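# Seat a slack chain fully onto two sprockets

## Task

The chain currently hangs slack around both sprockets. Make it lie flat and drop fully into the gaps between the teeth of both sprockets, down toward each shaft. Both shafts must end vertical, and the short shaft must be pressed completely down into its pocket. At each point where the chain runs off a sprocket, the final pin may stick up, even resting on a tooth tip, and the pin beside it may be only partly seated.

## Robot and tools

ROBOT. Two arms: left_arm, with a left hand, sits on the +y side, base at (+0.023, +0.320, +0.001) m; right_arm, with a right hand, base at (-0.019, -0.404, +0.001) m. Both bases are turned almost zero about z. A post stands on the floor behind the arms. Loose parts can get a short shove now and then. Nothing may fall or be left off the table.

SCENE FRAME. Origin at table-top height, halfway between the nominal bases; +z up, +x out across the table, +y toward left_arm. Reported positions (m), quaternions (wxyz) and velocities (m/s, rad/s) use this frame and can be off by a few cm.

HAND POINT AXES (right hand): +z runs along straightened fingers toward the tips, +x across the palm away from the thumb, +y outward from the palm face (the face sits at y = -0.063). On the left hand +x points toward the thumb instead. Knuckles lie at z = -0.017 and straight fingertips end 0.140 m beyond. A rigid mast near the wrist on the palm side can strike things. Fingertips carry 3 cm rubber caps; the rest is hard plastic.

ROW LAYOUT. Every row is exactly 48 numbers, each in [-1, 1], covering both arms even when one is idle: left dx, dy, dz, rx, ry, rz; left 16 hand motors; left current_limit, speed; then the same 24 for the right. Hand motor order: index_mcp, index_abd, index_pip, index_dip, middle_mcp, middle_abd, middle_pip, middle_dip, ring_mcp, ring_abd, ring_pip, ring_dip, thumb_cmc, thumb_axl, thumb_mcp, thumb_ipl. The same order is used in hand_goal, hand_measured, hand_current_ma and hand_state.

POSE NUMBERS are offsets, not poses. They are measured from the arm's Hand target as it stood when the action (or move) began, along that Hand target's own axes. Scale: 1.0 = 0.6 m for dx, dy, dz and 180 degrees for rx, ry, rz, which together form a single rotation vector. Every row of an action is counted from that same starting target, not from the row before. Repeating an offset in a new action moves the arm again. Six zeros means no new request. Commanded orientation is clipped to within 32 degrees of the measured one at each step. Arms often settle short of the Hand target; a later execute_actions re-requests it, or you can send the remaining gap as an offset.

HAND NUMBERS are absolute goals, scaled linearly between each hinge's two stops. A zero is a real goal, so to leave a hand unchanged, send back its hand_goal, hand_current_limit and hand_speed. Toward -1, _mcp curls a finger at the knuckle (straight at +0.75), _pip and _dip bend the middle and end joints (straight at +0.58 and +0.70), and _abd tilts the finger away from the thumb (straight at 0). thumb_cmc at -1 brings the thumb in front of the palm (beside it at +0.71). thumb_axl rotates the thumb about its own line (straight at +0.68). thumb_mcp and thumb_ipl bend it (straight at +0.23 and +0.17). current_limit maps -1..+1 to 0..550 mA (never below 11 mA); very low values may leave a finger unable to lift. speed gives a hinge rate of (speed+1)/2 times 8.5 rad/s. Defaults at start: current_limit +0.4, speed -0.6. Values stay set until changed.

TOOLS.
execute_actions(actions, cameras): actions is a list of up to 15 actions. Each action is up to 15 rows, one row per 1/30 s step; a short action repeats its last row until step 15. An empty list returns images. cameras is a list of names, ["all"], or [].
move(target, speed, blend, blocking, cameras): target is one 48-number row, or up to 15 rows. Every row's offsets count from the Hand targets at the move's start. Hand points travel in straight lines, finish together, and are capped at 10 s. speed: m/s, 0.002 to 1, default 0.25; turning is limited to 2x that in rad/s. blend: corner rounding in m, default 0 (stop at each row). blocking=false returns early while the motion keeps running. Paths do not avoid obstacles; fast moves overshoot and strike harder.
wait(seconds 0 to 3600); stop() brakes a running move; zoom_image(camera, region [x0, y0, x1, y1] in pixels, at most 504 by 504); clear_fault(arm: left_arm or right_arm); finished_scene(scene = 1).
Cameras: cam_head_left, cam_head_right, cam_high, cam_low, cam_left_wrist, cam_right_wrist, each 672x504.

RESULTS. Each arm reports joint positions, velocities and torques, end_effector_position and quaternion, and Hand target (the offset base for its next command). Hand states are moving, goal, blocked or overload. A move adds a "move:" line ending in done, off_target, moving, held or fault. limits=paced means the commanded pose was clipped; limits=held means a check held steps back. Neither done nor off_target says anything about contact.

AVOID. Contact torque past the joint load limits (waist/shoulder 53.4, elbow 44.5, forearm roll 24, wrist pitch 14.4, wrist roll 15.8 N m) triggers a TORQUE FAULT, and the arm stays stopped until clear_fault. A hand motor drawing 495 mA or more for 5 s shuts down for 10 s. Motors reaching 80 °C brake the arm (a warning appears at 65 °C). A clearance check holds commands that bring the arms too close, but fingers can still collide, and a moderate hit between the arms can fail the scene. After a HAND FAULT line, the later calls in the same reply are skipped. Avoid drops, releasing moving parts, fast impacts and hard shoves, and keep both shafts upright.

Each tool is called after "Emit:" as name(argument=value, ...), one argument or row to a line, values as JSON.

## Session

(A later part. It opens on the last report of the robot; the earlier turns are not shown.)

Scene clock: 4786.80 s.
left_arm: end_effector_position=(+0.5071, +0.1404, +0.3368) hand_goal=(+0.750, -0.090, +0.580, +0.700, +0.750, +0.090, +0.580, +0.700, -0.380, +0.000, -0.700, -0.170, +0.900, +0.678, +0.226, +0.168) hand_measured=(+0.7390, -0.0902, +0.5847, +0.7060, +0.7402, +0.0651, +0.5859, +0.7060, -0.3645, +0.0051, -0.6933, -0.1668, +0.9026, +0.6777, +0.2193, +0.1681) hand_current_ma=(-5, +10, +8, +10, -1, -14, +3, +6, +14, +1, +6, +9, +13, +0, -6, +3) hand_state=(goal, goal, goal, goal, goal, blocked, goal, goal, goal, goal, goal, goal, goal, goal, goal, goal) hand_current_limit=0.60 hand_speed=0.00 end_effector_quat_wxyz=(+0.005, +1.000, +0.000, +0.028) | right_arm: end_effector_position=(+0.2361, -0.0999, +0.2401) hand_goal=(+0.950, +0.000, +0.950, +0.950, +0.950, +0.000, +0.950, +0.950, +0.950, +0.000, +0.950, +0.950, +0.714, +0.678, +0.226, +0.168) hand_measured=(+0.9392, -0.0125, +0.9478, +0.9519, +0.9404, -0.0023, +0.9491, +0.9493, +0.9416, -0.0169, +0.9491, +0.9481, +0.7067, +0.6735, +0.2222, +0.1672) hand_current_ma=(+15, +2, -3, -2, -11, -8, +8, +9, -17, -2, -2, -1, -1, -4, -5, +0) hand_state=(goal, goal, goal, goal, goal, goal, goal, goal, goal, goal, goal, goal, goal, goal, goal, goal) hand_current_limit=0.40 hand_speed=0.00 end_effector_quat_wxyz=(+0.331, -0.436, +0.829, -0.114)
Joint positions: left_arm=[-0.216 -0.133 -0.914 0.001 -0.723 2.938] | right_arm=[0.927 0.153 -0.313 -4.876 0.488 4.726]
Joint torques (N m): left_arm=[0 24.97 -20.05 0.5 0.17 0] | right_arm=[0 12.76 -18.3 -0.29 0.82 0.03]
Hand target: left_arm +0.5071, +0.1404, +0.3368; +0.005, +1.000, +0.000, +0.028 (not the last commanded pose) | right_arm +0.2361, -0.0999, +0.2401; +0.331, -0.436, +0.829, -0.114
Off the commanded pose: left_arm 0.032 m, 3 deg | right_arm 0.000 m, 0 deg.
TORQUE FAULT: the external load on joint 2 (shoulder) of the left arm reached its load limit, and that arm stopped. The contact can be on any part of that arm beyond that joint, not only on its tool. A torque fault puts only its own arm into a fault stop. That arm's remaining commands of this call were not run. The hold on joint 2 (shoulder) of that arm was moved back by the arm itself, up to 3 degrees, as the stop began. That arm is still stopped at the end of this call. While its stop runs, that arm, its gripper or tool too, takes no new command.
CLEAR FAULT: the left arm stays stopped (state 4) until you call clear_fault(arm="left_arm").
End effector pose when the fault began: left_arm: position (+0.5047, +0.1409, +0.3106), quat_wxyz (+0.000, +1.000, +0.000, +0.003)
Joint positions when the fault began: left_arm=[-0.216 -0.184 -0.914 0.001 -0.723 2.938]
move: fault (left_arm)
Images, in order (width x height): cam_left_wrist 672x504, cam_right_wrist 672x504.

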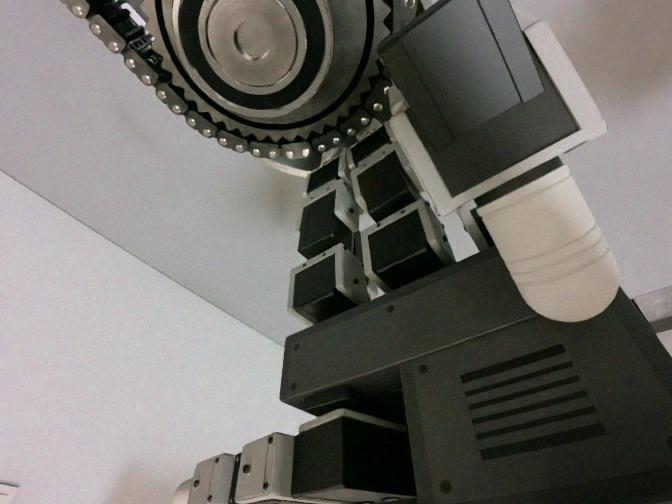

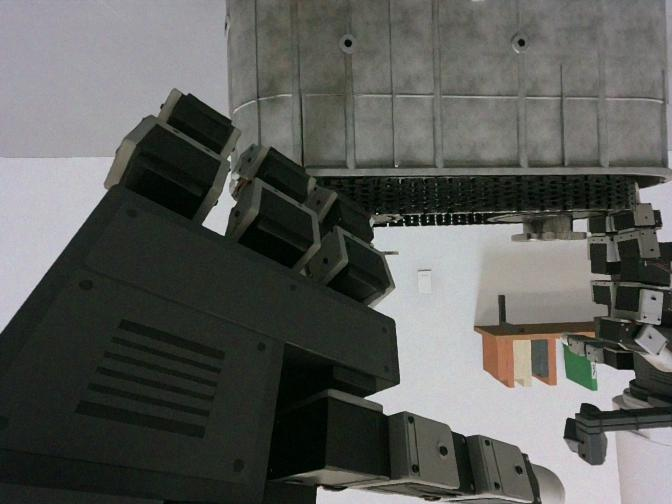

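Emit:
clear_fault(
  arm="left_arm",
)

Emit:
move(
  target=[
    [0,0,-0.02,0,0,0, 0.75,0,0.58,0.7,0.75,0,0.58,0.7,-0.38,0,-0.7,-0.17,0.9,0.678,0.226,0.168,0.6,0, 0,0,0,0,0,0, 0.95,0,0.95,0.95,0.95,0,0.95,0.95,0.95,0,0.95,0.95,0.714,0.678,0.226,0.168,0.4,0],
    [0,0,-0.22,0,0,0, 0.75,0,0.58,0.7,0.75,0,0.58,0.7,-0.38,0,-0.7,-0.17,0.9,0.678,0.226,0.168,0.6,0, 0,0,0,0,0,0, 0.95,0,0.95,0.95,0.95,0,0.95,0.95,0.95,0,0.95,0.95,0.714,0.678,0.226,0.168,0.4,0],
  ],
  speed=[0.05,0.2],
  blend=[0.005,0],
  cameras=["cam_right_wrist","cam_left_wrist","cam_head_left"],
)

Emit:
zoom_image(
  camera="cam_right_wrist",
  region=[460, 180, 672, 250],
)

Scene clock: 4837.80 s.
left_arm: end_effector_position=(+0.5071, +0.1404, +0.3369) hand_goal=(+0.750, -0.090, +0.580, +0.700, +0.750, +0.090, +0.580, +0.700, -0.380, +0.000, -0.700, -0.170, +0.900, +0.678, +0.226, +0.168) hand_measured=(+0.7402, -0.0916, +0.5847, +0.7060, +0.7402, +0.0651, +0.5859, +0.7060, -0.3645, +0.0051, -0.6933, -0.1655, +0.9026, +0.6777, +0.2183, +0.1681) hand_current_ma=(-11, +8, +6, +12, -7, -9, +5, +9, +17, +2, +3, +10, +10, -2, -3, +4) hand_state=(goal, goal, goal, goal, goal, blocked, goal, goal, goal, goal, goal, goal, goal, goal, goal, goal) hand_current_limit=0.60 hand_speed=0.00 end_effector_quat_wxyz=(+0.005, +1.000, +0.000, +0.028) | right_arm: end_effector_position=(+0.2361, -0.0999, +0.2401) hand_goal=(+0.950, +0.000, +0.950, +0.950, +0.950, +0.000, +0.950, +0.950, +0.950, +0.000, +0.950, +0.950, +0.714, +0.678, +0.226, +0.168) hand_measured=(+0.9392, -0.0110, +0.9478, +0.9531, +0.9404, -0.0023, +0.9478, +0.9506, +0.9416, -0.0169, +0.9504, +0.9481, +0.7079, +0.6735, +0.2222, +0.1672) hand_current_ma=(+4, +2, -8, +10, -27, -1, -7, -1, -11, -4, -5, -11, +4, +7, +5, +18) hand_state=(goal, goal, goal, goal, goal, goal, goal, goal, goal, goal, goal, goal, goal, goal, goal, goal) hand_current_limit=0.40 hand_speed=0.00 end_effector_quat_wxyz=(+0.331, -0.436, +0.829, -0.114)
Joint positions: left_arm=[-0.216 -0.133 -0.914 0.001 -0.723 2.938] | right_arm=[0.927 0.153 -0.313 -4.876 0.488 4.726]
Joint torques (N m): left_arm=[0 24.97 -20.05 0.5 0.17 0] | right_arm=[0 12.76 -18.3 -0.29 0.82 0.03]
Hand target: left_arm +0.5071, +0.1404, +0.3369; +0.005, +1.000, +0.000, +0.028 (not the last commanded pose) | right_arm +0.2361, -0.0999, +0.2401; +0.331, -0.436, +0.829, -0.114
Off the commanded pose: left_arm 0.032 m, 3 deg | right_arm 0.000 m, 0 deg.
TORQUE FAULT, CONTINUED: the left arm's stop, for the torque fault of joint 2 (shoulder) that an earlier result reported, is over. The call counts as one of the actions that you can send in this scene. The hold on joint 2 (shoulder) of that arm was moved back by the arm itself, up to 3 degrees, as the stop began. That arm's target is now where it stood when the stop ended, not its last command. That arm keeps its grip as last carried out and accepts commands again: back off and push less far.
CLEAR FAULT: your call cleared the left arm's torque fault. If a joint's load stays at its limit, that arm stops again at once.

Scene clock: 4839.10 s.
left_arm: end_effector_position=(+0.4996, +0.1418, +0.4686) hand_goal=(+0.750, +0.000, +0.580, +0.700, +0.750, +0.000, +0.580, +0.700, -0.380, +0.000, -0.700, -0.170, +0.900, +0.678, +0.226, +0.168) hand_measured=(+0.7402, -0.0096, +0.5782, +0.6996, +0.7402, -0.0023, +0.5821, +0.7060, -0.3645, +0.0051, -0.6933, -0.1655, +0.9038, +0.6777, +0.2183, +0.1672) hand_current_ma=(-7, +5, +6, +5, +3, +5, +1, +7, +18, +0, +3, +10, +11, -3, -7, +2) hand_state=(goal, goal, goal, goal, goal, goal, goal, goal, goal, goal, goal, goal, goal, goal, goal, goal) hand_current_limit=0.60 hand_speed=0.00 end_effector_quat_wxyz=(+0.005, +1.000, +0.000, +0.028) | right_arm: end_effector_position=(+0.2361, -0.0999, +0.2401) hand_goal=(+0.950, +0.000, +0.950, +0.950, +0.950, +0.000, +0.950, +0.950, +0.950, +0.000, +0.950, +0.950, +0.714, +0.678, +0.226, +0.168) hand_measured=(+0.9392, -0.0125, +0.9478, +0.9519, +0.9404, -0.0023, +0.9491, +0.9506, +0.9416, -0.0169, +0.9504, +0.9481, +0.7079, +0.6735, +0.2222, +0.1672) hand_current_ma=(+0, +0, -12, +3, -1, -12, +22, +6, -20, -4, -5, +2, +2, -8, +5, -15) hand_state=(goal, goal, goal, goal, goal, goal, goal, goal, goal, goal, goal, goal, goal, goal, goal, goal) hand_current_limit=0.40 hand_speed=0.00 end_effector_quat_wxyz=(+0.331, -0.436, +0.829, -0.114)
Joint positions: left_arm=[-0.216 -0.011 -1.091 0.001 -1.022 2.938] | right_arm=[0.927 0.153 -0.313 -4.876 0.488 4.726]
Joint torques (N m): left_arm=[0 21.72 -21.21 0.62 0.17 0] | right_arm=[0 12.76 -18.3 -0.29 0.82 0.03]
Hand target: left_arm +0.4996, +0.1418, +0.4686; +0.005, +1.000, +0.000, +0.028 | right_arm +0.2361, -0.0999, +0.2401; +0.331, -0.436, +0.829, -0.114
Off the commanded pose: left_arm 0.000 m, 0 deg | right_arm 0.000 m, 0 deg.
move: done
Images, in order (width x height): cam_head_left 672x504, cam_left_wrist 672x504, cam_right_wrist 672x504.

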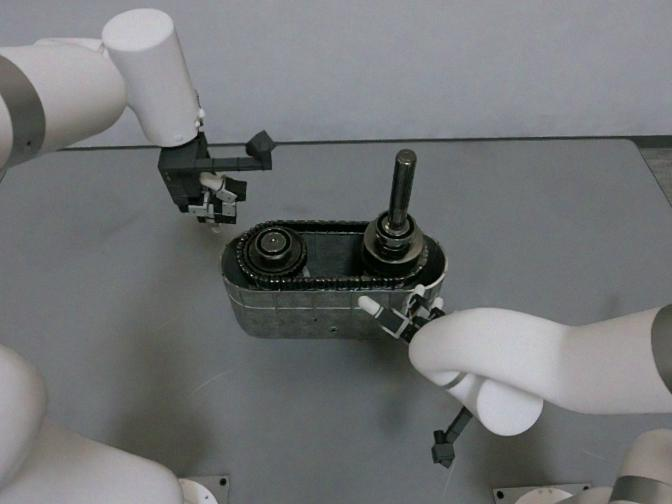

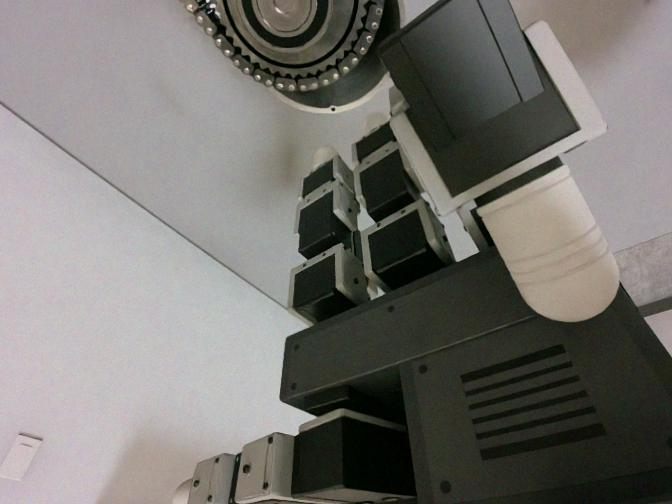

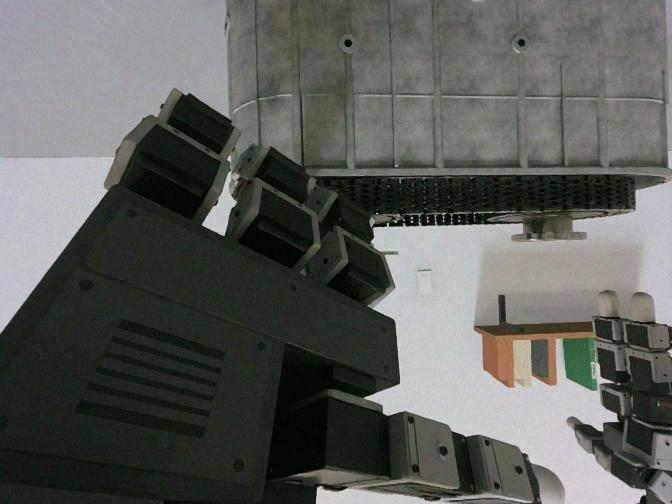

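Scaled by 2.377.

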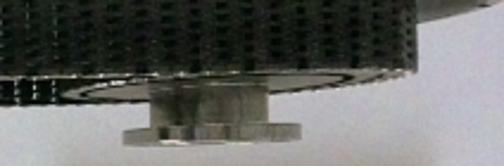

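Emit:
move(
  target=[
    [-0.333,-0.263,-0.085,-0.2185,0.1445,-0.1445, 0.75,0,0.58,0.7,0.75,0,0.58,0.7,-0.38,0,-0.7,-0.17,0.9,0.678,0.226,0.168,0.6,0, 0,0,0,0,0,0, 0.95,0,0.95,0.95,0.95,0,0.95,0.95,0.95,0,0.95,0.95,0.714,0.678,0.226,0.168,0.4,0],
  ],
  speed=0.25,
)

Scene clock: 4888.57 s.
left_arm: end_effector_position=(+0.2973, +0.3000, +0.5066) hand_goal=(+0.750, +0.000, +0.580, +0.700, +0.750, +0.000, +0.580, +0.700, -0.380, +0.000, -0.700, -0.170, +0.900, +0.678, +0.226, +0.168) hand_measured=(+0.7559, -0.0096, +0.5885, +0.6983, +0.7571, -0.0023, +0.5847, +0.7047, -0.3657, +0.0007, -0.7049, -0.1668, +0.9088, +0.6777, +0.2183, +0.1672) hand_current_ma=(+9, +9, +14, +2, +11, +9, +7, +12, +17, -1, -5, +9, +11, -6, -7, -2) hand_state=(goal, goal, goal, goal, goal, goal, goal, goal, goal, goal, goal, goal, goal, goal, goal, goal) hand_current_limit=0.60 hand_speed=0.00 end_effector_quat_wxyz=(+0.342, +0.883, +0.210, +0.243) | right_arm: end_effector_position=(+0.2361, -0.0999, +0.2401) hand_goal=(+0.950, +0.000, +0.950, +0.950, +0.950, +0.000, +0.950, +0.950, +0.950, +0.000, +0.950, +0.950, +0.714, +0.678, +0.226, +0.168) hand_measured=(+0.9380, -0.0125, +0.9478, +0.9531, +0.9404, -0.0023, +0.9478, +0.9506, +0.9404, -0.0169, +0.9491, +0.9481, +0.7079, +0.6735, +0.2222, +0.1662) hand_current_ma=(+1, +0, -4, +5, -6, -9, -6, +16, -11, -6, -7, -7, -1, +6, +0, +7) hand_state=(goal, goal, goal, goal, goal, goal, goal, goal, goal, goal, goal, goal, goal, goal, goal, goal) hand_current_limit=0.40 hand_speed=0.00 end_effector_quat_wxyz=(+0.331, -0.436, +0.829, -0.114)
Joint positions: left_arm=[0.865 0.768 -0.326 -0.915 -1.287 3.915] | right_arm=[0.927 0.153 -0.313 -4.876 0.488 4.726]
Joint torques (N m): left_arm=[0 -4.31 -20.73 -0.75 -0.5 0.01] | right_arm=[0 12.76 -18.3 -0.29 0.82 0.03]
Hand target: left_arm +0.2973, +0.3001, +0.5066; +0.342, +0.883, +0.210, +0.243 | right_arm +0.2361, -0.0999, +0.2401; +0.331, -0.436, +0.829, -0.114
Off the commanded pose: left_arm 0.000 m, 0 deg | right_arm 0.000 m, 0 deg.
move: done

Emit:
move(
  target=[
    [-0.1587,-0.0422,0.1593,-0.2017,0.139,-0.1519, 0.75,0,0.58,0.7,0.75,0,0.58,0.7,-0.38,0,-0.7,-0.17,0.9,0.678,0.226,0.168,0.6,0, 0,0,0,0,0,0, 0.95,0,0.95,0.95,0.95,0,0.95,0.95,0.95,0,0.95,0.95,0.714,0.678,0.226,0.168,0.4,0],
  ],
  speed=0.2,
  cameras=["cam_right_wrist","cam_left_wrist","cam_head_left"],
)

Scene clock: 4902.13 s.
left_arm: end_effector_position=(+0.2899, +0.2778, +0.4767) hand_goal=(+0.750, +0.000, +0.580, +0.700, +0.750, +0.000, +0.580, +0.700, -0.380, +0.000, -0.700, -0.170, +0.900, +0.678, +0.226, +0.168) hand_measured=(+0.7595, -0.0096, +0.5885, +0.6996, +0.7595, -0.0023, +0.5859, +0.7047, -0.3645, -0.0008, -0.7036, -0.1668, +0.9126, +0.6777, +0.2193, +0.1681) hand_current_ma=(+9, +5, +14, +5, +17, +9, +7, +9, +15, +2, +2, +8, +19, +0, -5, +1) hand_state=(goal, goal, goal, goal, goal, goal, goal, goal, goal, goal, goal, goal, goal, goal, goal, goal) hand_current_limit=0.60 hand_speed=0.00 end_effector_quat_wxyz=(+0.420, +0.818, +0.266, +0.289) | right_arm: end_effector_position=(+0.2361, -0.0999, +0.2401) hand_goal=(+0.950, +0.000, +0.950, +0.950, +0.950, +0.000, +0.950, +0.950, +0.950, +0.000, +0.950, +0.950, +0.714, +0.678, +0.226, +0.168) hand_measured=(+0.9392, -0.0110, +0.9478, +0.9519, +0.9404, -0.0023, +0.9491, +0.9506, +0.9404, -0.0184, +0.9491, +0.9468, +0.7079, +0.6735, +0.2222, +0.1672) hand_current_ma=(-3, +3, -12, -3, -9, -14, -6, -8, -14, -11, -2, -15, +0, -5, +2, -1) hand_state=(goal, goal, goal, goal, goal, goal, goal, goal, goal, goal, goal, goal, goal, goal, goal, goal) hand_current_limit=0.40 hand_speed=0.00 end_effector_quat_wxyz=(+0.331, -0.436, +0.829, -0.114)
Joint positions: left_arm=[0.887 0.921 -0.098 -1.142 -1.302 3.918] | right_arm=[0.927 0.153 -0.313 -4.876 0.488 4.726]
Joint torques (N m): left_arm=[0 -8.1 -20.63 -0.99 4.93 0.03] | right_arm=[0 12.76 -18.3 -0.29 0.82 0.03]
Hand target: left_arm +0.2899, +0.2778, +0.4767; +0.420, +0.818, +0.266, +0.289 (not the last commanded pose) | right_arm +0.2361, -0.0999, +0.2401; +0.331, -0.436, +0.829, -0.114
Off the commanded pose: left_arm 0.099 m, 38 deg | right_arm 0.000 m, 0 deg.
move: held (left_arm; a check stopped the path); limits=held
pose unreachable (left arm): on one or more control steps of this call, first in action 0 (counted from 0), this arm could not follow its commanded pose, so it was not sent that pose on those steps. It may still have moved: this result reports where it is.
cause: moving toward the commanded pose would bring two parts of the arm too close to each other (joints 2 (shoulder) to 4 (forearm roll) lie between them).
Images, in order (width x height): cam_head_left 672x504, cam_left_wrist 672x504, cam_right_wrist 672x504.

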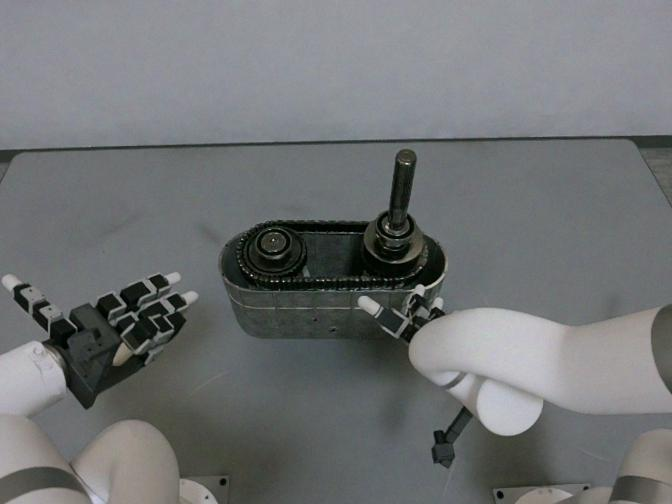

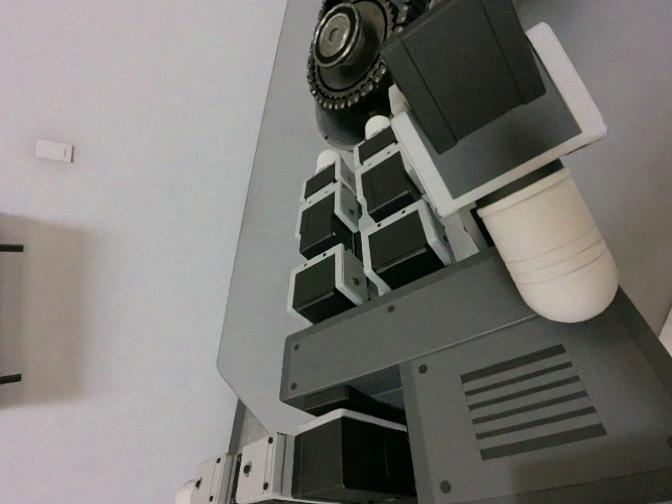

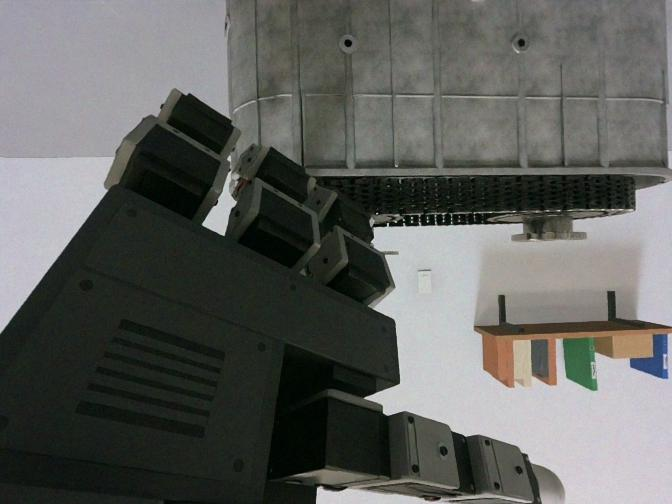

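Emit:
move(
  target=[
    [0.1057,0.149,0.2366,0.285,-0.196,0.1806, -0.4,0,-0.7,-0.17,0.75,0,0.58,0.7,-0.38,0,-0.7,-0.17,0.9,0.678,0.226,0.168,0.6,0, 0,0,0,0,0,0, 0.95,0,0.95,0.95,0.95,0,0.95,0.95,0.95,0,0.95,0.95,0.714,0.678,0.226,0.168,0.4,0],
  ],
  speed=0.25,
)

Scene clock: 4917.50 s.
left_arm: end_effector_position=(+0.4498, +0.1999, +0.4996) hand_goal=(-0.400, +0.000, -0.700, -0.170, +0.750, +0.000, +0.580, +0.700, -0.380, +0.000, -0.700, -0.170, +0.900, +0.678, +0.226, +0.168) hand_measured=(-0.3910, -0.0096, -0.6959, -0.1782, +0.7486, -0.0023, +0.5821, +0.7060, -0.3645, -0.0008, -0.6959, -0.1668, +0.8975, +0.6777, +0.2183, +0.1672) hand_current_ma=(+9, +8, +10, -1, +7, +5, +1, +9, +20, -1, +2, +7, +9, -4, -3, -1) hand_state=(goal, goal, goal, goal, goal, goal, goal, goal, goal, goal, goal, goal, goal, goal, goal, goal) hand_current_limit=0.60 hand_speed=0.00 end_effector_quat_wxyz=(-0.001, +1.000, +0.000, +0.000) | right_arm: end_effector_position=(+0.2361, -0.0999, +0.2401) hand_goal=(+0.950, +0.000, +0.950, +0.950, +0.950, +0.000, +0.950, +0.950, +0.950, +0.000, +0.950, +0.950, +0.714, +0.678, +0.226, +0.168) hand_measured=(+0.9392, -0.0110, +0.9478, +0.9519, +0.9416, -0.0023, +0.9478, +0.9506, +0.9416, -0.0169, +0.9504, +0.9493, +0.7079, +0.6735, +0.2222, +0.1672) hand_current_ma=(+20, -7, +15, +18, -3, -6, +0, +2, +0, -18, +17, +0, -7, -4, -4, +8) hand_state=(goal, goal, goal, goal, goal, goal, goal, goal, goal, goal, goal, goal, goal, goal, goal, goal) hand_current_limit=0.40 hand_speed=0.00 end_effector_quat_wxyz=(+0.331, -0.436, +0.829, -0.114)
Joint positions: left_arm=[-0.1 0.116 -1.045 0.002 -1.16 3.053] | right_arm=[0.927 0.153 -0.313 -4.876 0.488 4.726]
Joint torques (N m): left_arm=[0 17.03 -21.1 0.59 -5.48 0] | right_arm=[0 12.76 -18.3 -0.29 0.82 0.03]
Hand target: left_arm +0.4498, +0.1999, +0.4996; -0.001, +1.000, +0.000, +0.000 | right_arm +0.2361, -0.0999, +0.2401; +0.331, -0.436, +0.829, -0.114
Off the commanded pose: left_arm 0.000 m, 0 deg | right_arm 0.000 m, 0 deg.
move: done

Emit:
move(
  target=[
    [0.0462,0.2483,0.166,0,0,0, -0.4,0,-0.7,-0.17,0.75,0,0.58,0.7,-0.38,0,-0.7,-0.17,0.9,0.678,0.226,0.168,0.6,0, 0,0,0,0,0,0, 0.95,0,0.95,0.95,0.95,0,0.95,0.95,0.95,0,0.95,0.95,0.714,0.678,0.226,0.168,0.4,0],
  ],
  speed=0.15,
  cameras=["cam_right_wrist","cam_left_wrist","cam_head_left"],
)

Emit:
zoom_image(
  camera="cam_right_wrist",
  region=[460, 180, 672, 320],
)

Emit:
zoom_image(
  camera="cam_head_left",
  region=[200, 180, 340, 310],
)

Scene clock: 4926.20 s.
left_arm: end_effector_position=(+0.4777, +0.0511, +0.3998) hand_goal=(-0.400, +0.000, -0.700, -0.170, +0.750, +0.000, +0.580, +0.700, -0.380, +0.000, -0.700, -0.170, +0.900, +0.678, +0.226, +0.168) hand_measured=(-0.3910, -0.0096, -0.6946, -0.1782, +0.7486, -0.0008, +0.5821, +0.7060, -0.3645, -0.0008, -0.6946, -0.1655, +0.8975, +0.6767, +0.2193, +0.1681) hand_current_ma=(+7, +6, +11, +1, +7, +13, +3, +6, +18, -1, +6, +8, +12, -5, -6, +3) hand_state=(goal, goal, goal, goal, goal, goal, goal, goal, goal, goal, goal, goal, goal, goal, goal, goal) hand_current_limit=0.60 hand_speed=0.00 end_effector_quat_wxyz=(-0.001, +1.000, +0.000, +0.000) | right_arm: end_effector_position=(+0.2361, -0.0999, +0.2401) hand_goal=(+0.950, +0.000, +0.950, +0.950, +0.950, +0.000, +0.950, +0.950, +0.950, +0.000, +0.950, +0.950, +0.714, +0.678, +0.226, +0.168) hand_measured=(+0.9380, -0.0125, +0.9478, +0.9519, +0.9404, -0.0037, +0.9491, +0.9493, +0.9416, -0.0184, +0.9491, +0.9481, +0.7067, +0.6735, +0.2212, +0.1672) hand_current_ma=(+17, -2, +8, +3, -2, -13, +3, +5, -22, -9, +12, -12, -11, -7, +10, -1) hand_state=(goal, goal, goal, goal, goal, goal, goal, goal, goal, goal, goal, goal, goal, goal, goal, goal) hand_current_limit=0.40 hand_speed=0.00 end_effector_quat_wxyz=(+0.331, -0.436, +0.829, -0.114)
Joint positions: left_arm=[-0.416 -0.097 -1.03 0.002 -0.934 2.737] | right_arm=[0.927 0.153 -0.313 -4.876 0.488 4.726]
Joint torques (N m): left_arm=[0 24.43 -20.81 0.54 0.11 0] | right_arm=[0 12.76 -18.3 -0.29 0.82 0.03]
Hand target: left_arm +0.4777, +0.0511, +0.3998; -0.001, +1.000, +0.000, +0.000 | right_arm +0.2361, -0.0999, +0.2401; +0.331, -0.436, +0.829, -0.114
Off the commanded pose: left_arm 0.000 m, 0 deg | right_arm 0.000 m, 0 deg.
move: done
Images, in order (width x height): cam_head_left 672x504, cam_left_wrist 672x504, cam_right_wrist 672x504.

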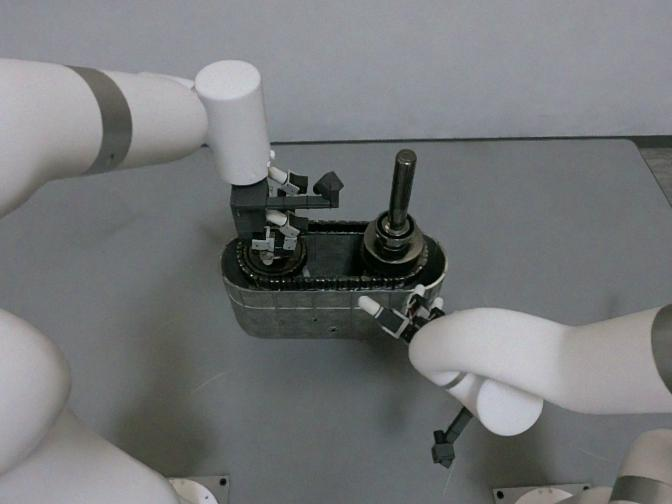

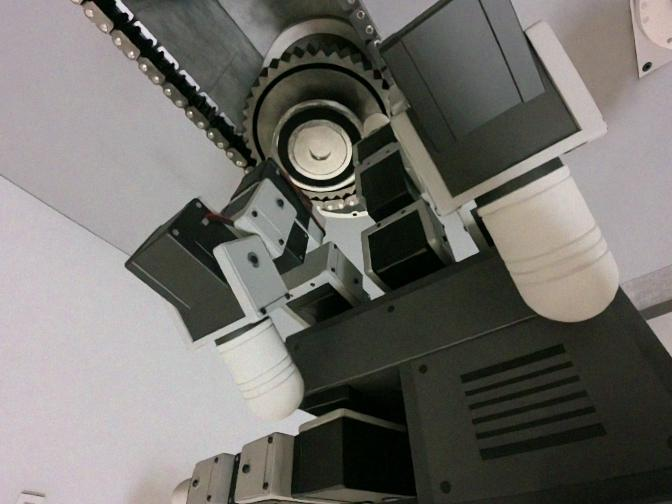

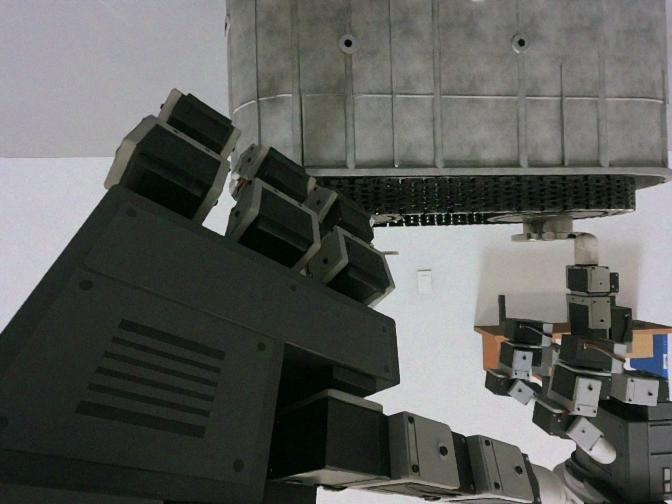

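Scaled by 2.377.

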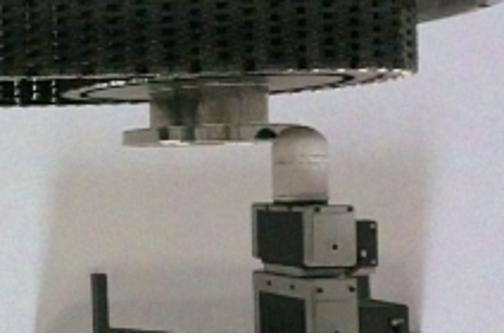

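Scaled by 3.600.

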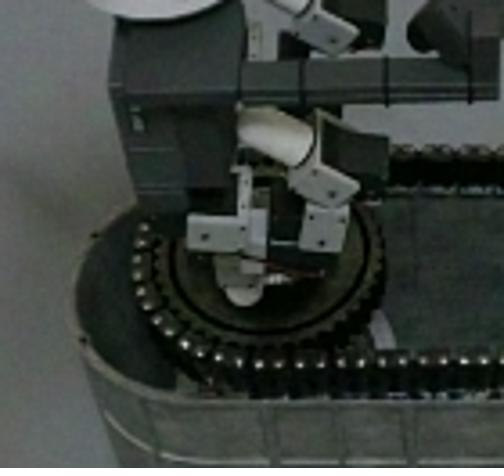

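Emit:
move(
  target=[
    [0,0,0.0467,0,0,0, -0.4,0,-0.7,-0.17,0.75,0,0.58,0.7,-0.38,0,-0.7,-0.17,0.9,0.678,0.226,0.168,0.6,0, 0,0,0,0,0,0, 0.95,0,0.95,0.95,0.95,0,0.95,0.95,0.95,0,0.95,0.95,0.714,0.678,0.226,0.168,0.4,0],
  ],
  speed=0.03,
  cameras=["cam_right_wrist","cam_left_wrist","cam_head_left"],
)

Emit:
zoom_image(
  camera="cam_right_wrist",
  region=[460, 180, 672, 320],
)

Emit:
zoom_image(
  camera="cam_left_wrist",
  region=[230, 0, 420, 240],
)

Scene clock: 4935.47 s.
left_arm: end_effector_position=(+0.4785, +0.0508, +0.3746) hand_goal=(-0.400, +0.000, -0.700, -0.170, +0.750, +0.000, +0.580, +0.700, -0.380, +0.000, -0.700, -0.170, +0.900, +0.678, +0.226, +0.168) hand_measured=(-0.3898, -0.0081, -0.6959, -0.1782, +0.7450, -0.0154, +0.6142, +0.7085, -0.3645, -0.0008, -0.6959, -0.1668, +0.8963, +0.6777, +0.2193, +0.1672) hand_current_ma=(+11, +7, +7, -4, +4, +1, +42, +12, +19, -4, +2, +6, +11, -3, -3, -1) hand_state=(goal, goal, goal, goal, goal, goal, blocked, goal, goal, goal, goal, goal, goal, goal, goal, goal) hand_current_limit=0.60 hand_speed=0.00 end_effector_quat_wxyz=(+0.000, +1.000, +0.000, +0.003) | right_arm: end_effector_position=(+0.2361, -0.0999, +0.2401) hand_goal=(+0.950, +0.000, +0.950, +0.950, +0.950, +0.000, +0.950, +0.950, +0.950, +0.000, +0.950, +0.950, +0.714, +0.678, +0.226, +0.168) hand_measured=(+0.9380, -0.0110, +0.9465, +0.9519, +0.9404, -0.0023, +0.9478, +0.9506, +0.9404, -0.0169, +0.9491, +0.9481, +0.7079, +0.6735, +0.2212, +0.1672) hand_current_ma=(+3, -8, -2, +10, -3, -5, +13, +1, -8, +4, +12, -20, +7, +1, +14, +2) hand_state=(goal, goal, goal, goal, goal, goal, goal, goal, goal, goal, goal, goal, goal, goal, goal, goal) hand_current_limit=0.40 hand_speed=0.00 end_effector_quat_wxyz=(+0.331, -0.436, +0.829, -0.114)
Joint positions: left_arm=[-0.416 -0.118 -0.994 0.002 -0.87 2.737] | right_arm=[0.927 0.153 -0.313 -4.876 0.488 4.726]
Joint torques (N m): left_arm=[0 -31.08 26.31 0.52 0.13 0] | right_arm=[0 12.76 -18.3 -0.29 0.82 0.03]
Hand target: left_arm +0.4777, +0.0511, +0.3717; -0.001, +1.000, +0.000, +0.000 | right_arm +0.2361, -0.0999, +0.2401; +0.331, -0.436, +0.829, -0.114
Off the commanded pose: left_arm 0.003 m, 0 deg | right_arm 0.000 m, 0 deg.
move: done
Images, in order (width x height): cam_head_left 672x504, cam_left_wrist 672x504, cam_right_wrist 672x504.

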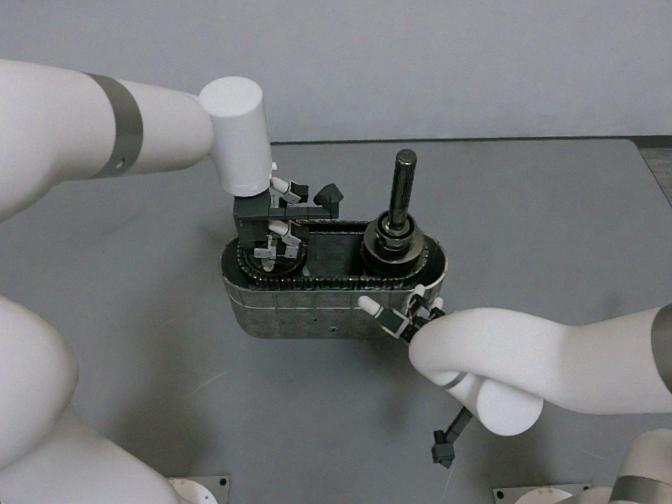

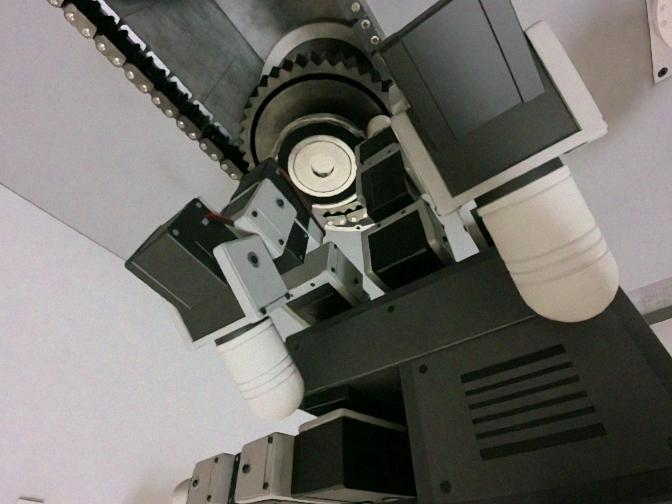

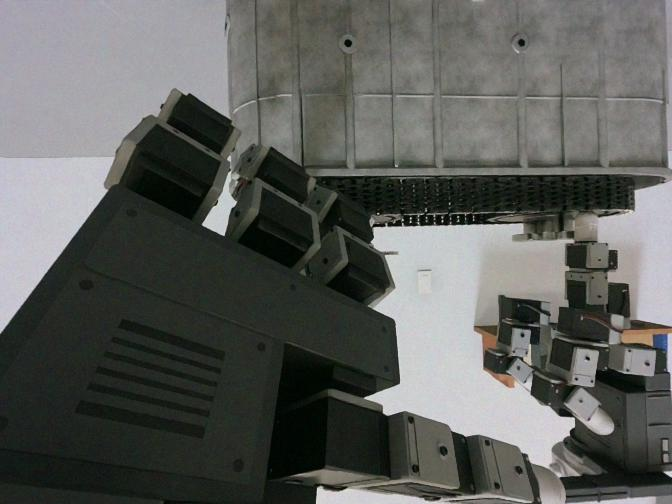

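Scaled by 2.377.

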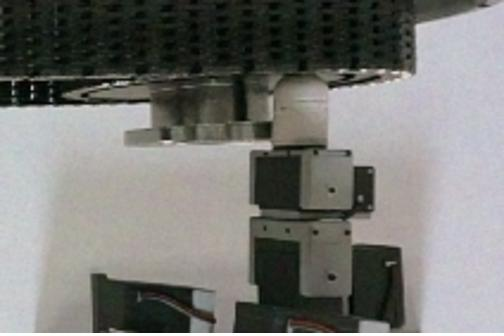

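Scaled by 2.100.

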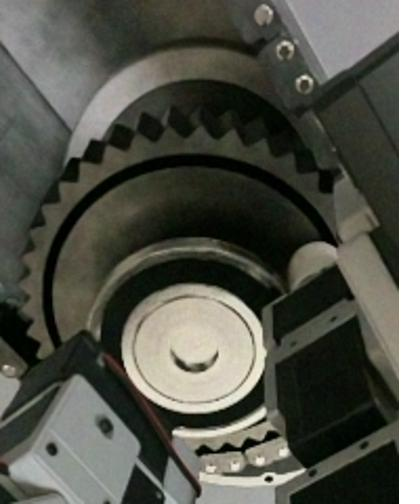

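Emit:
move(
  target=[
    [0,0,-0.0233,0,0,0, -0.4,0,-0.7,-0.17,0.75,0,0.58,0.7,-0.38,0,-0.7,-0.17,0.9,0.678,0.226,0.168,0.6,0, 0,0,0,0,0,0, 0.95,0,0.95,0.95,0.95,0,0.95,0.95,0.95,0,0.95,0.95,0.714,0.678,0.226,0.168,0.4,0],
    [0.0133,0,-0.0233,0,0,0, -0.4,0,-0.7,-0.17,0.75,0,0.58,0.7,-0.38,0,-0.7,-0.17,0.9,0.678,0.226,0.168,0.6,0, 0,0,0,0,0,0, 0.95,0,0.95,0.95,0.95,0,0.95,0.95,0.95,0,0.95,0.95,0.714,0.678,0.226,0.168,0.4,0],
  ],
  speed=[0.05,0.03],
  cameras=["cam_right_wrist","cam_left_wrist","cam_head_left"],
)

Emit:
zoom_image(
  camera="cam_right_wrist",
  region=[460, 180, 672, 250],
)

Emit:
zoom_image(
  camera="cam_left_wrist",
  region=[230, 0, 420, 240],
)

Scene clock: 4949.73 s.
left_arm: end_effector_position=(+0.4856, +0.0511, +0.3857) hand_goal=(-0.400, +0.000, -0.700, -0.170, +0.750, +0.000, +0.580, +0.700, -0.380, +0.000, -0.700, -0.170, +0.900, +0.678, +0.226, +0.168) hand_measured=(-0.3898, -0.0096, -0.6959, -0.1782, +0.7414, -0.0843, +0.5859, +0.7060, -0.3645, -0.0008, -0.6959, -0.1668, +0.8963, +0.6777, +0.2193, +0.1672) hand_current_ma=(+11, +7, +6, -2, +1, -68, +3, +11, +20, +2, +2, +12, +9, -7, -8, +0) hand_state=(goal, goal, goal, goal, goal, blocked, goal, goal, goal, goal, goal, goal, goal, goal, goal, goal) hand_current_limit=0.60 hand_speed=0.00 end_effector_quat_wxyz=(-0.001, +1.000, +0.000, +0.000) | right_arm: end_effector_position=(+0.2361, -0.0999, +0.2401) hand_goal=(+0.950, +0.000, +0.950, +0.950, +0.950, +0.000, +0.950, +0.950, +0.950, +0.000, +0.950, +0.950, +0.714, +0.678, +0.226, +0.168) hand_measured=(+0.9392, -0.0110, +0.9465, +0.9519, +0.9404, -0.0023, +0.9478, +0.9506, +0.9416, -0.0169, +0.9504, +0.9481, +0.7079, +0.6735, +0.2222, +0.1672) hand_current_ma=(-4, -2, -1, -9, +1, -2, +7, -6, -13, -3, +10, -9, -9, -6, +6, +13) hand_state=(goal, goal, goal, goal, goal, goal, goal, goal, goal, goal, goal, goal, goal, goal, goal, goal) hand_current_limit=0.40 hand_speed=0.00 end_effector_quat_wxyz=(+0.331, -0.436, +0.829, -0.114)
Joint positions: left_arm=[-0.41 -0.127 -1.03 0.002 -0.904 2.743] | right_arm=[0.927 0.153 -0.313 -4.876 0.488 4.726]
Joint torques (N m): left_arm=[0 25.37 -20.69 0.53 -4.86 0] | right_arm=[0 12.76 -18.3 -0.29 0.82 0.03]
Hand target: left_arm +0.4856, +0.0511, +0.3857; -0.001, +1.000, +0.000, +0.000 | right_arm +0.2361, -0.0999, +0.2401; +0.331, -0.436, +0.829, -0.114
Off the commanded pose: left_arm 0.000 m, 0 deg | right_arm 0.000 m, 0 deg.
move: done
Images, in order (width x height): cam_head_left 672x504, cam_left_wrist 672x504, cam_right_wrist 672x504.

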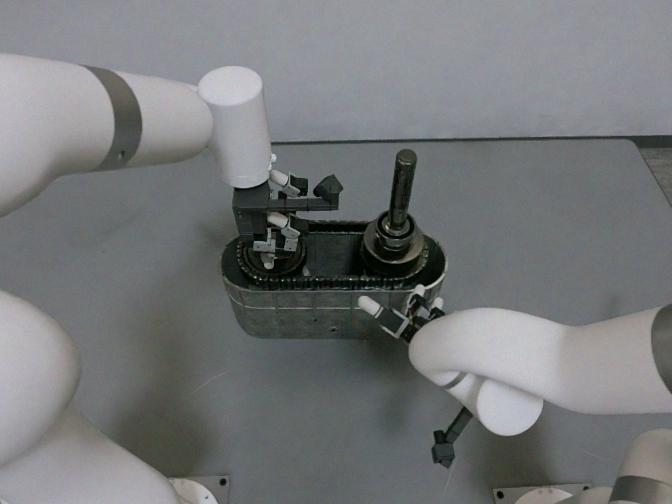

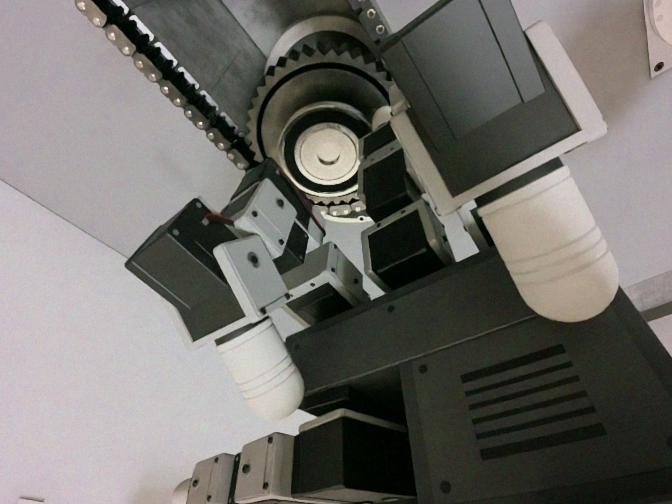

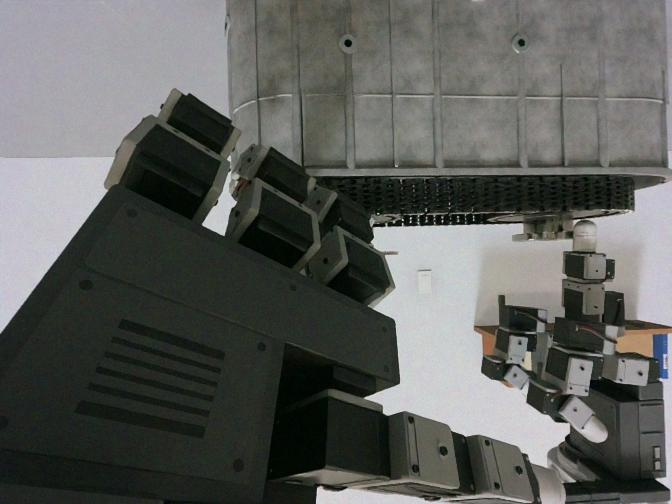

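Scaled by 2.377.

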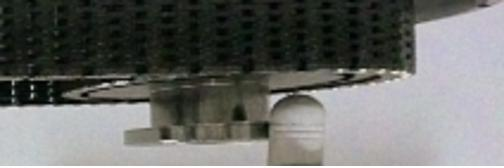

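Scaled by 2.100.

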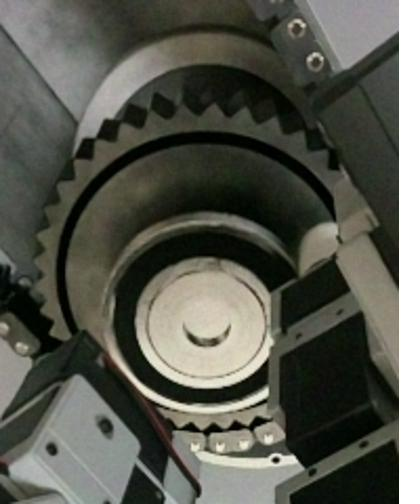

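Emit:
zoom_image(
  camera="cam_right_wrist",
  region=[470, 200, 650, 245],
)

Emit:
move(
  target=[
    [-0.006,0,0,0,0,0, -0.4,0,-0.7,-0.17,0.75,0,0.58,0.7,-0.38,0,-0.7,-0.17,0.9,0.678,0.226,0.168,0.6,0, 0,0,0,0,0,0, 0.95,0,0.95,0.95,0.95,0,0.95,0.95,0.95,0,0.95,0.95,0.714,0.678,0.226,0.168,0.4,0],
    [-0.006,0,0.0183,0,0,0, -0.4,0,-0.7,-0.17,0.75,0,0.58,0.7,-0.38,0,-0.7,-0.17,0.9,0.678,0.226,0.168,0.6,0, 0,0,0,0,0,0, 0.95,0,0.95,0.95,0.95,0,0.95,0.95,0.95,0,0.95,0.95,0.714,0.678,0.226,0.168,0.4,0],
  ],
  speed=[0.03,0.02],
  cameras=["cam_right_wrist","cam_left_wrist"],
)

Emit:
zoom_image(
  camera="cam_right_wrist",
  region=[470, 200, 650, 245],
)

Emit:
zoom_image(
  camera="cam_left_wrist",
  region=[230, 0, 420, 240],
)

Scaled by 2.800.

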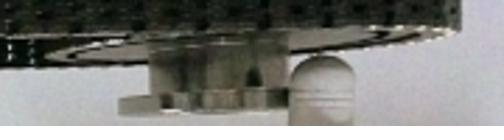

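Scene clock: 4968.13 s.
left_arm: end_effector_position=(+0.4821, +0.0511, +0.3755) hand_goal=(-0.400, +0.000, -0.700, -0.170, +0.750, +0.000, +0.580, +0.700, -0.380, +0.000, -0.700, -0.170, +0.900, +0.678, +0.226, +0.168) hand_measured=(-0.3898, -0.0096, -0.6959, -0.1782, +0.7450, -0.0565, +0.5898, +0.7060, -0.3645, -0.0008, -0.6946, -0.1668, +0.8975, +0.6777, +0.2183, +0.1681) hand_current_ma=(+12, +9, +15, -2, +5, -35, +8, +10, +18, -1, +2, +10, +10, -1, -4, +2) hand_state=(goal, goal, goal, goal, goal, blocked, goal, goal, goal, goal, goal, goal, goal, goal, goal, goal) hand_current_limit=0.60 hand_speed=0.00 end_effector_quat_wxyz=(+0.000, +1.000, +0.000, +0.001) | right_arm: end_effector_position=(+0.2361, -0.0999, +0.2401) hand_goal=(+0.950, +0.000, +0.950, +0.950, +0.950, +0.000, +0.950, +0.950, +0.950, +0.000, +0.950, +0.950, +0.714, +0.678, +0.226, +0.168) hand_measured=(+0.9392, -0.0110, +0.9478, +0.9519, +0.9404, -0.0023, +0.9491, +0.9506, +0.9416, -0.0184, +0.9491, +0.9493, +0.7079, +0.6735, +0.2222, +0.1672) hand_current_ma=(+5, -15, +1, +11, -3, -7, +17, -7, -11, -9, +5, -4, -3, -7, -1, +6) hand_state=(goal, goal, goal, goal, goal, goal, goal, goal, goal, goal, goal, goal, goal, goal, goal, goal) hand_current_limit=0.40 hand_speed=0.00 end_effector_quat_wxyz=(+0.331, -0.436, +0.829, -0.114)
Joint positions: left_arm=[-0.413 -0.127 -1.007 0.002 -0.878 2.74] | right_arm=[0.927 0.153 -0.313 -4.876 0.488 4.726]
Joint torques (N m): left_arm=[0 -9.59 11.13 0.52 0.12 0] | right_arm=[0 12.76 -18.3 -0.29 0.82 0.03]
Hand target: left_arm +0.4820, +0.0511, +0.3747; -0.001, +1.000, +0.000, +0.000 | right_arm +0.2361, -0.0999, +0.2401; +0.331, -0.436, +0.829, -0.114
Off the commanded pose: left_arm 0.001 m, 0 deg | right_arm 0.000 m, 0 deg.
move: done
Images, in order (width x height): cam_left_wrist 672x504, cam_right_wrist 672x504.

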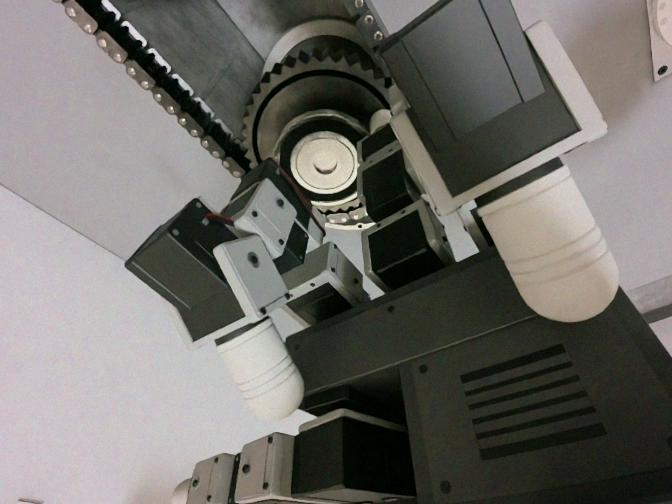

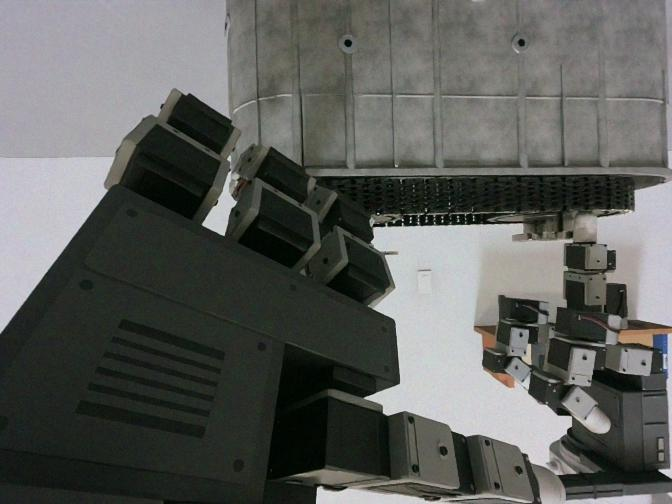

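Scaled by 2.800.

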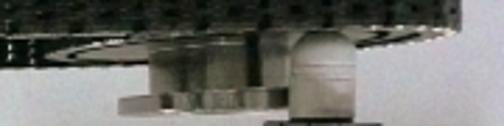

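Scaled by 2.100.

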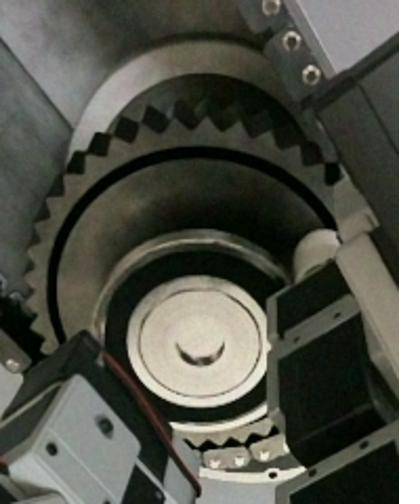

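Emit:
zoom_image(
  camera="cam_right_wrist",
  region=[300, 150, 500, 240],
)

Emit:
zoom_image(
  camera="cam_right_wrist",
  region=[472, 150, 672, 240],
)

Scaled by 2.520.

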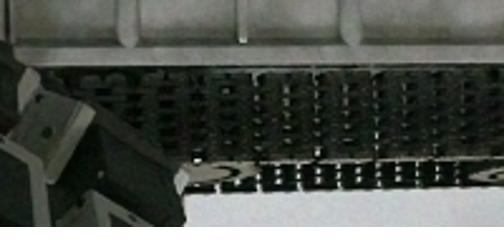

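Scaled by 2.520.

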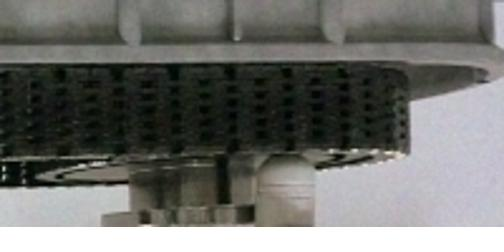

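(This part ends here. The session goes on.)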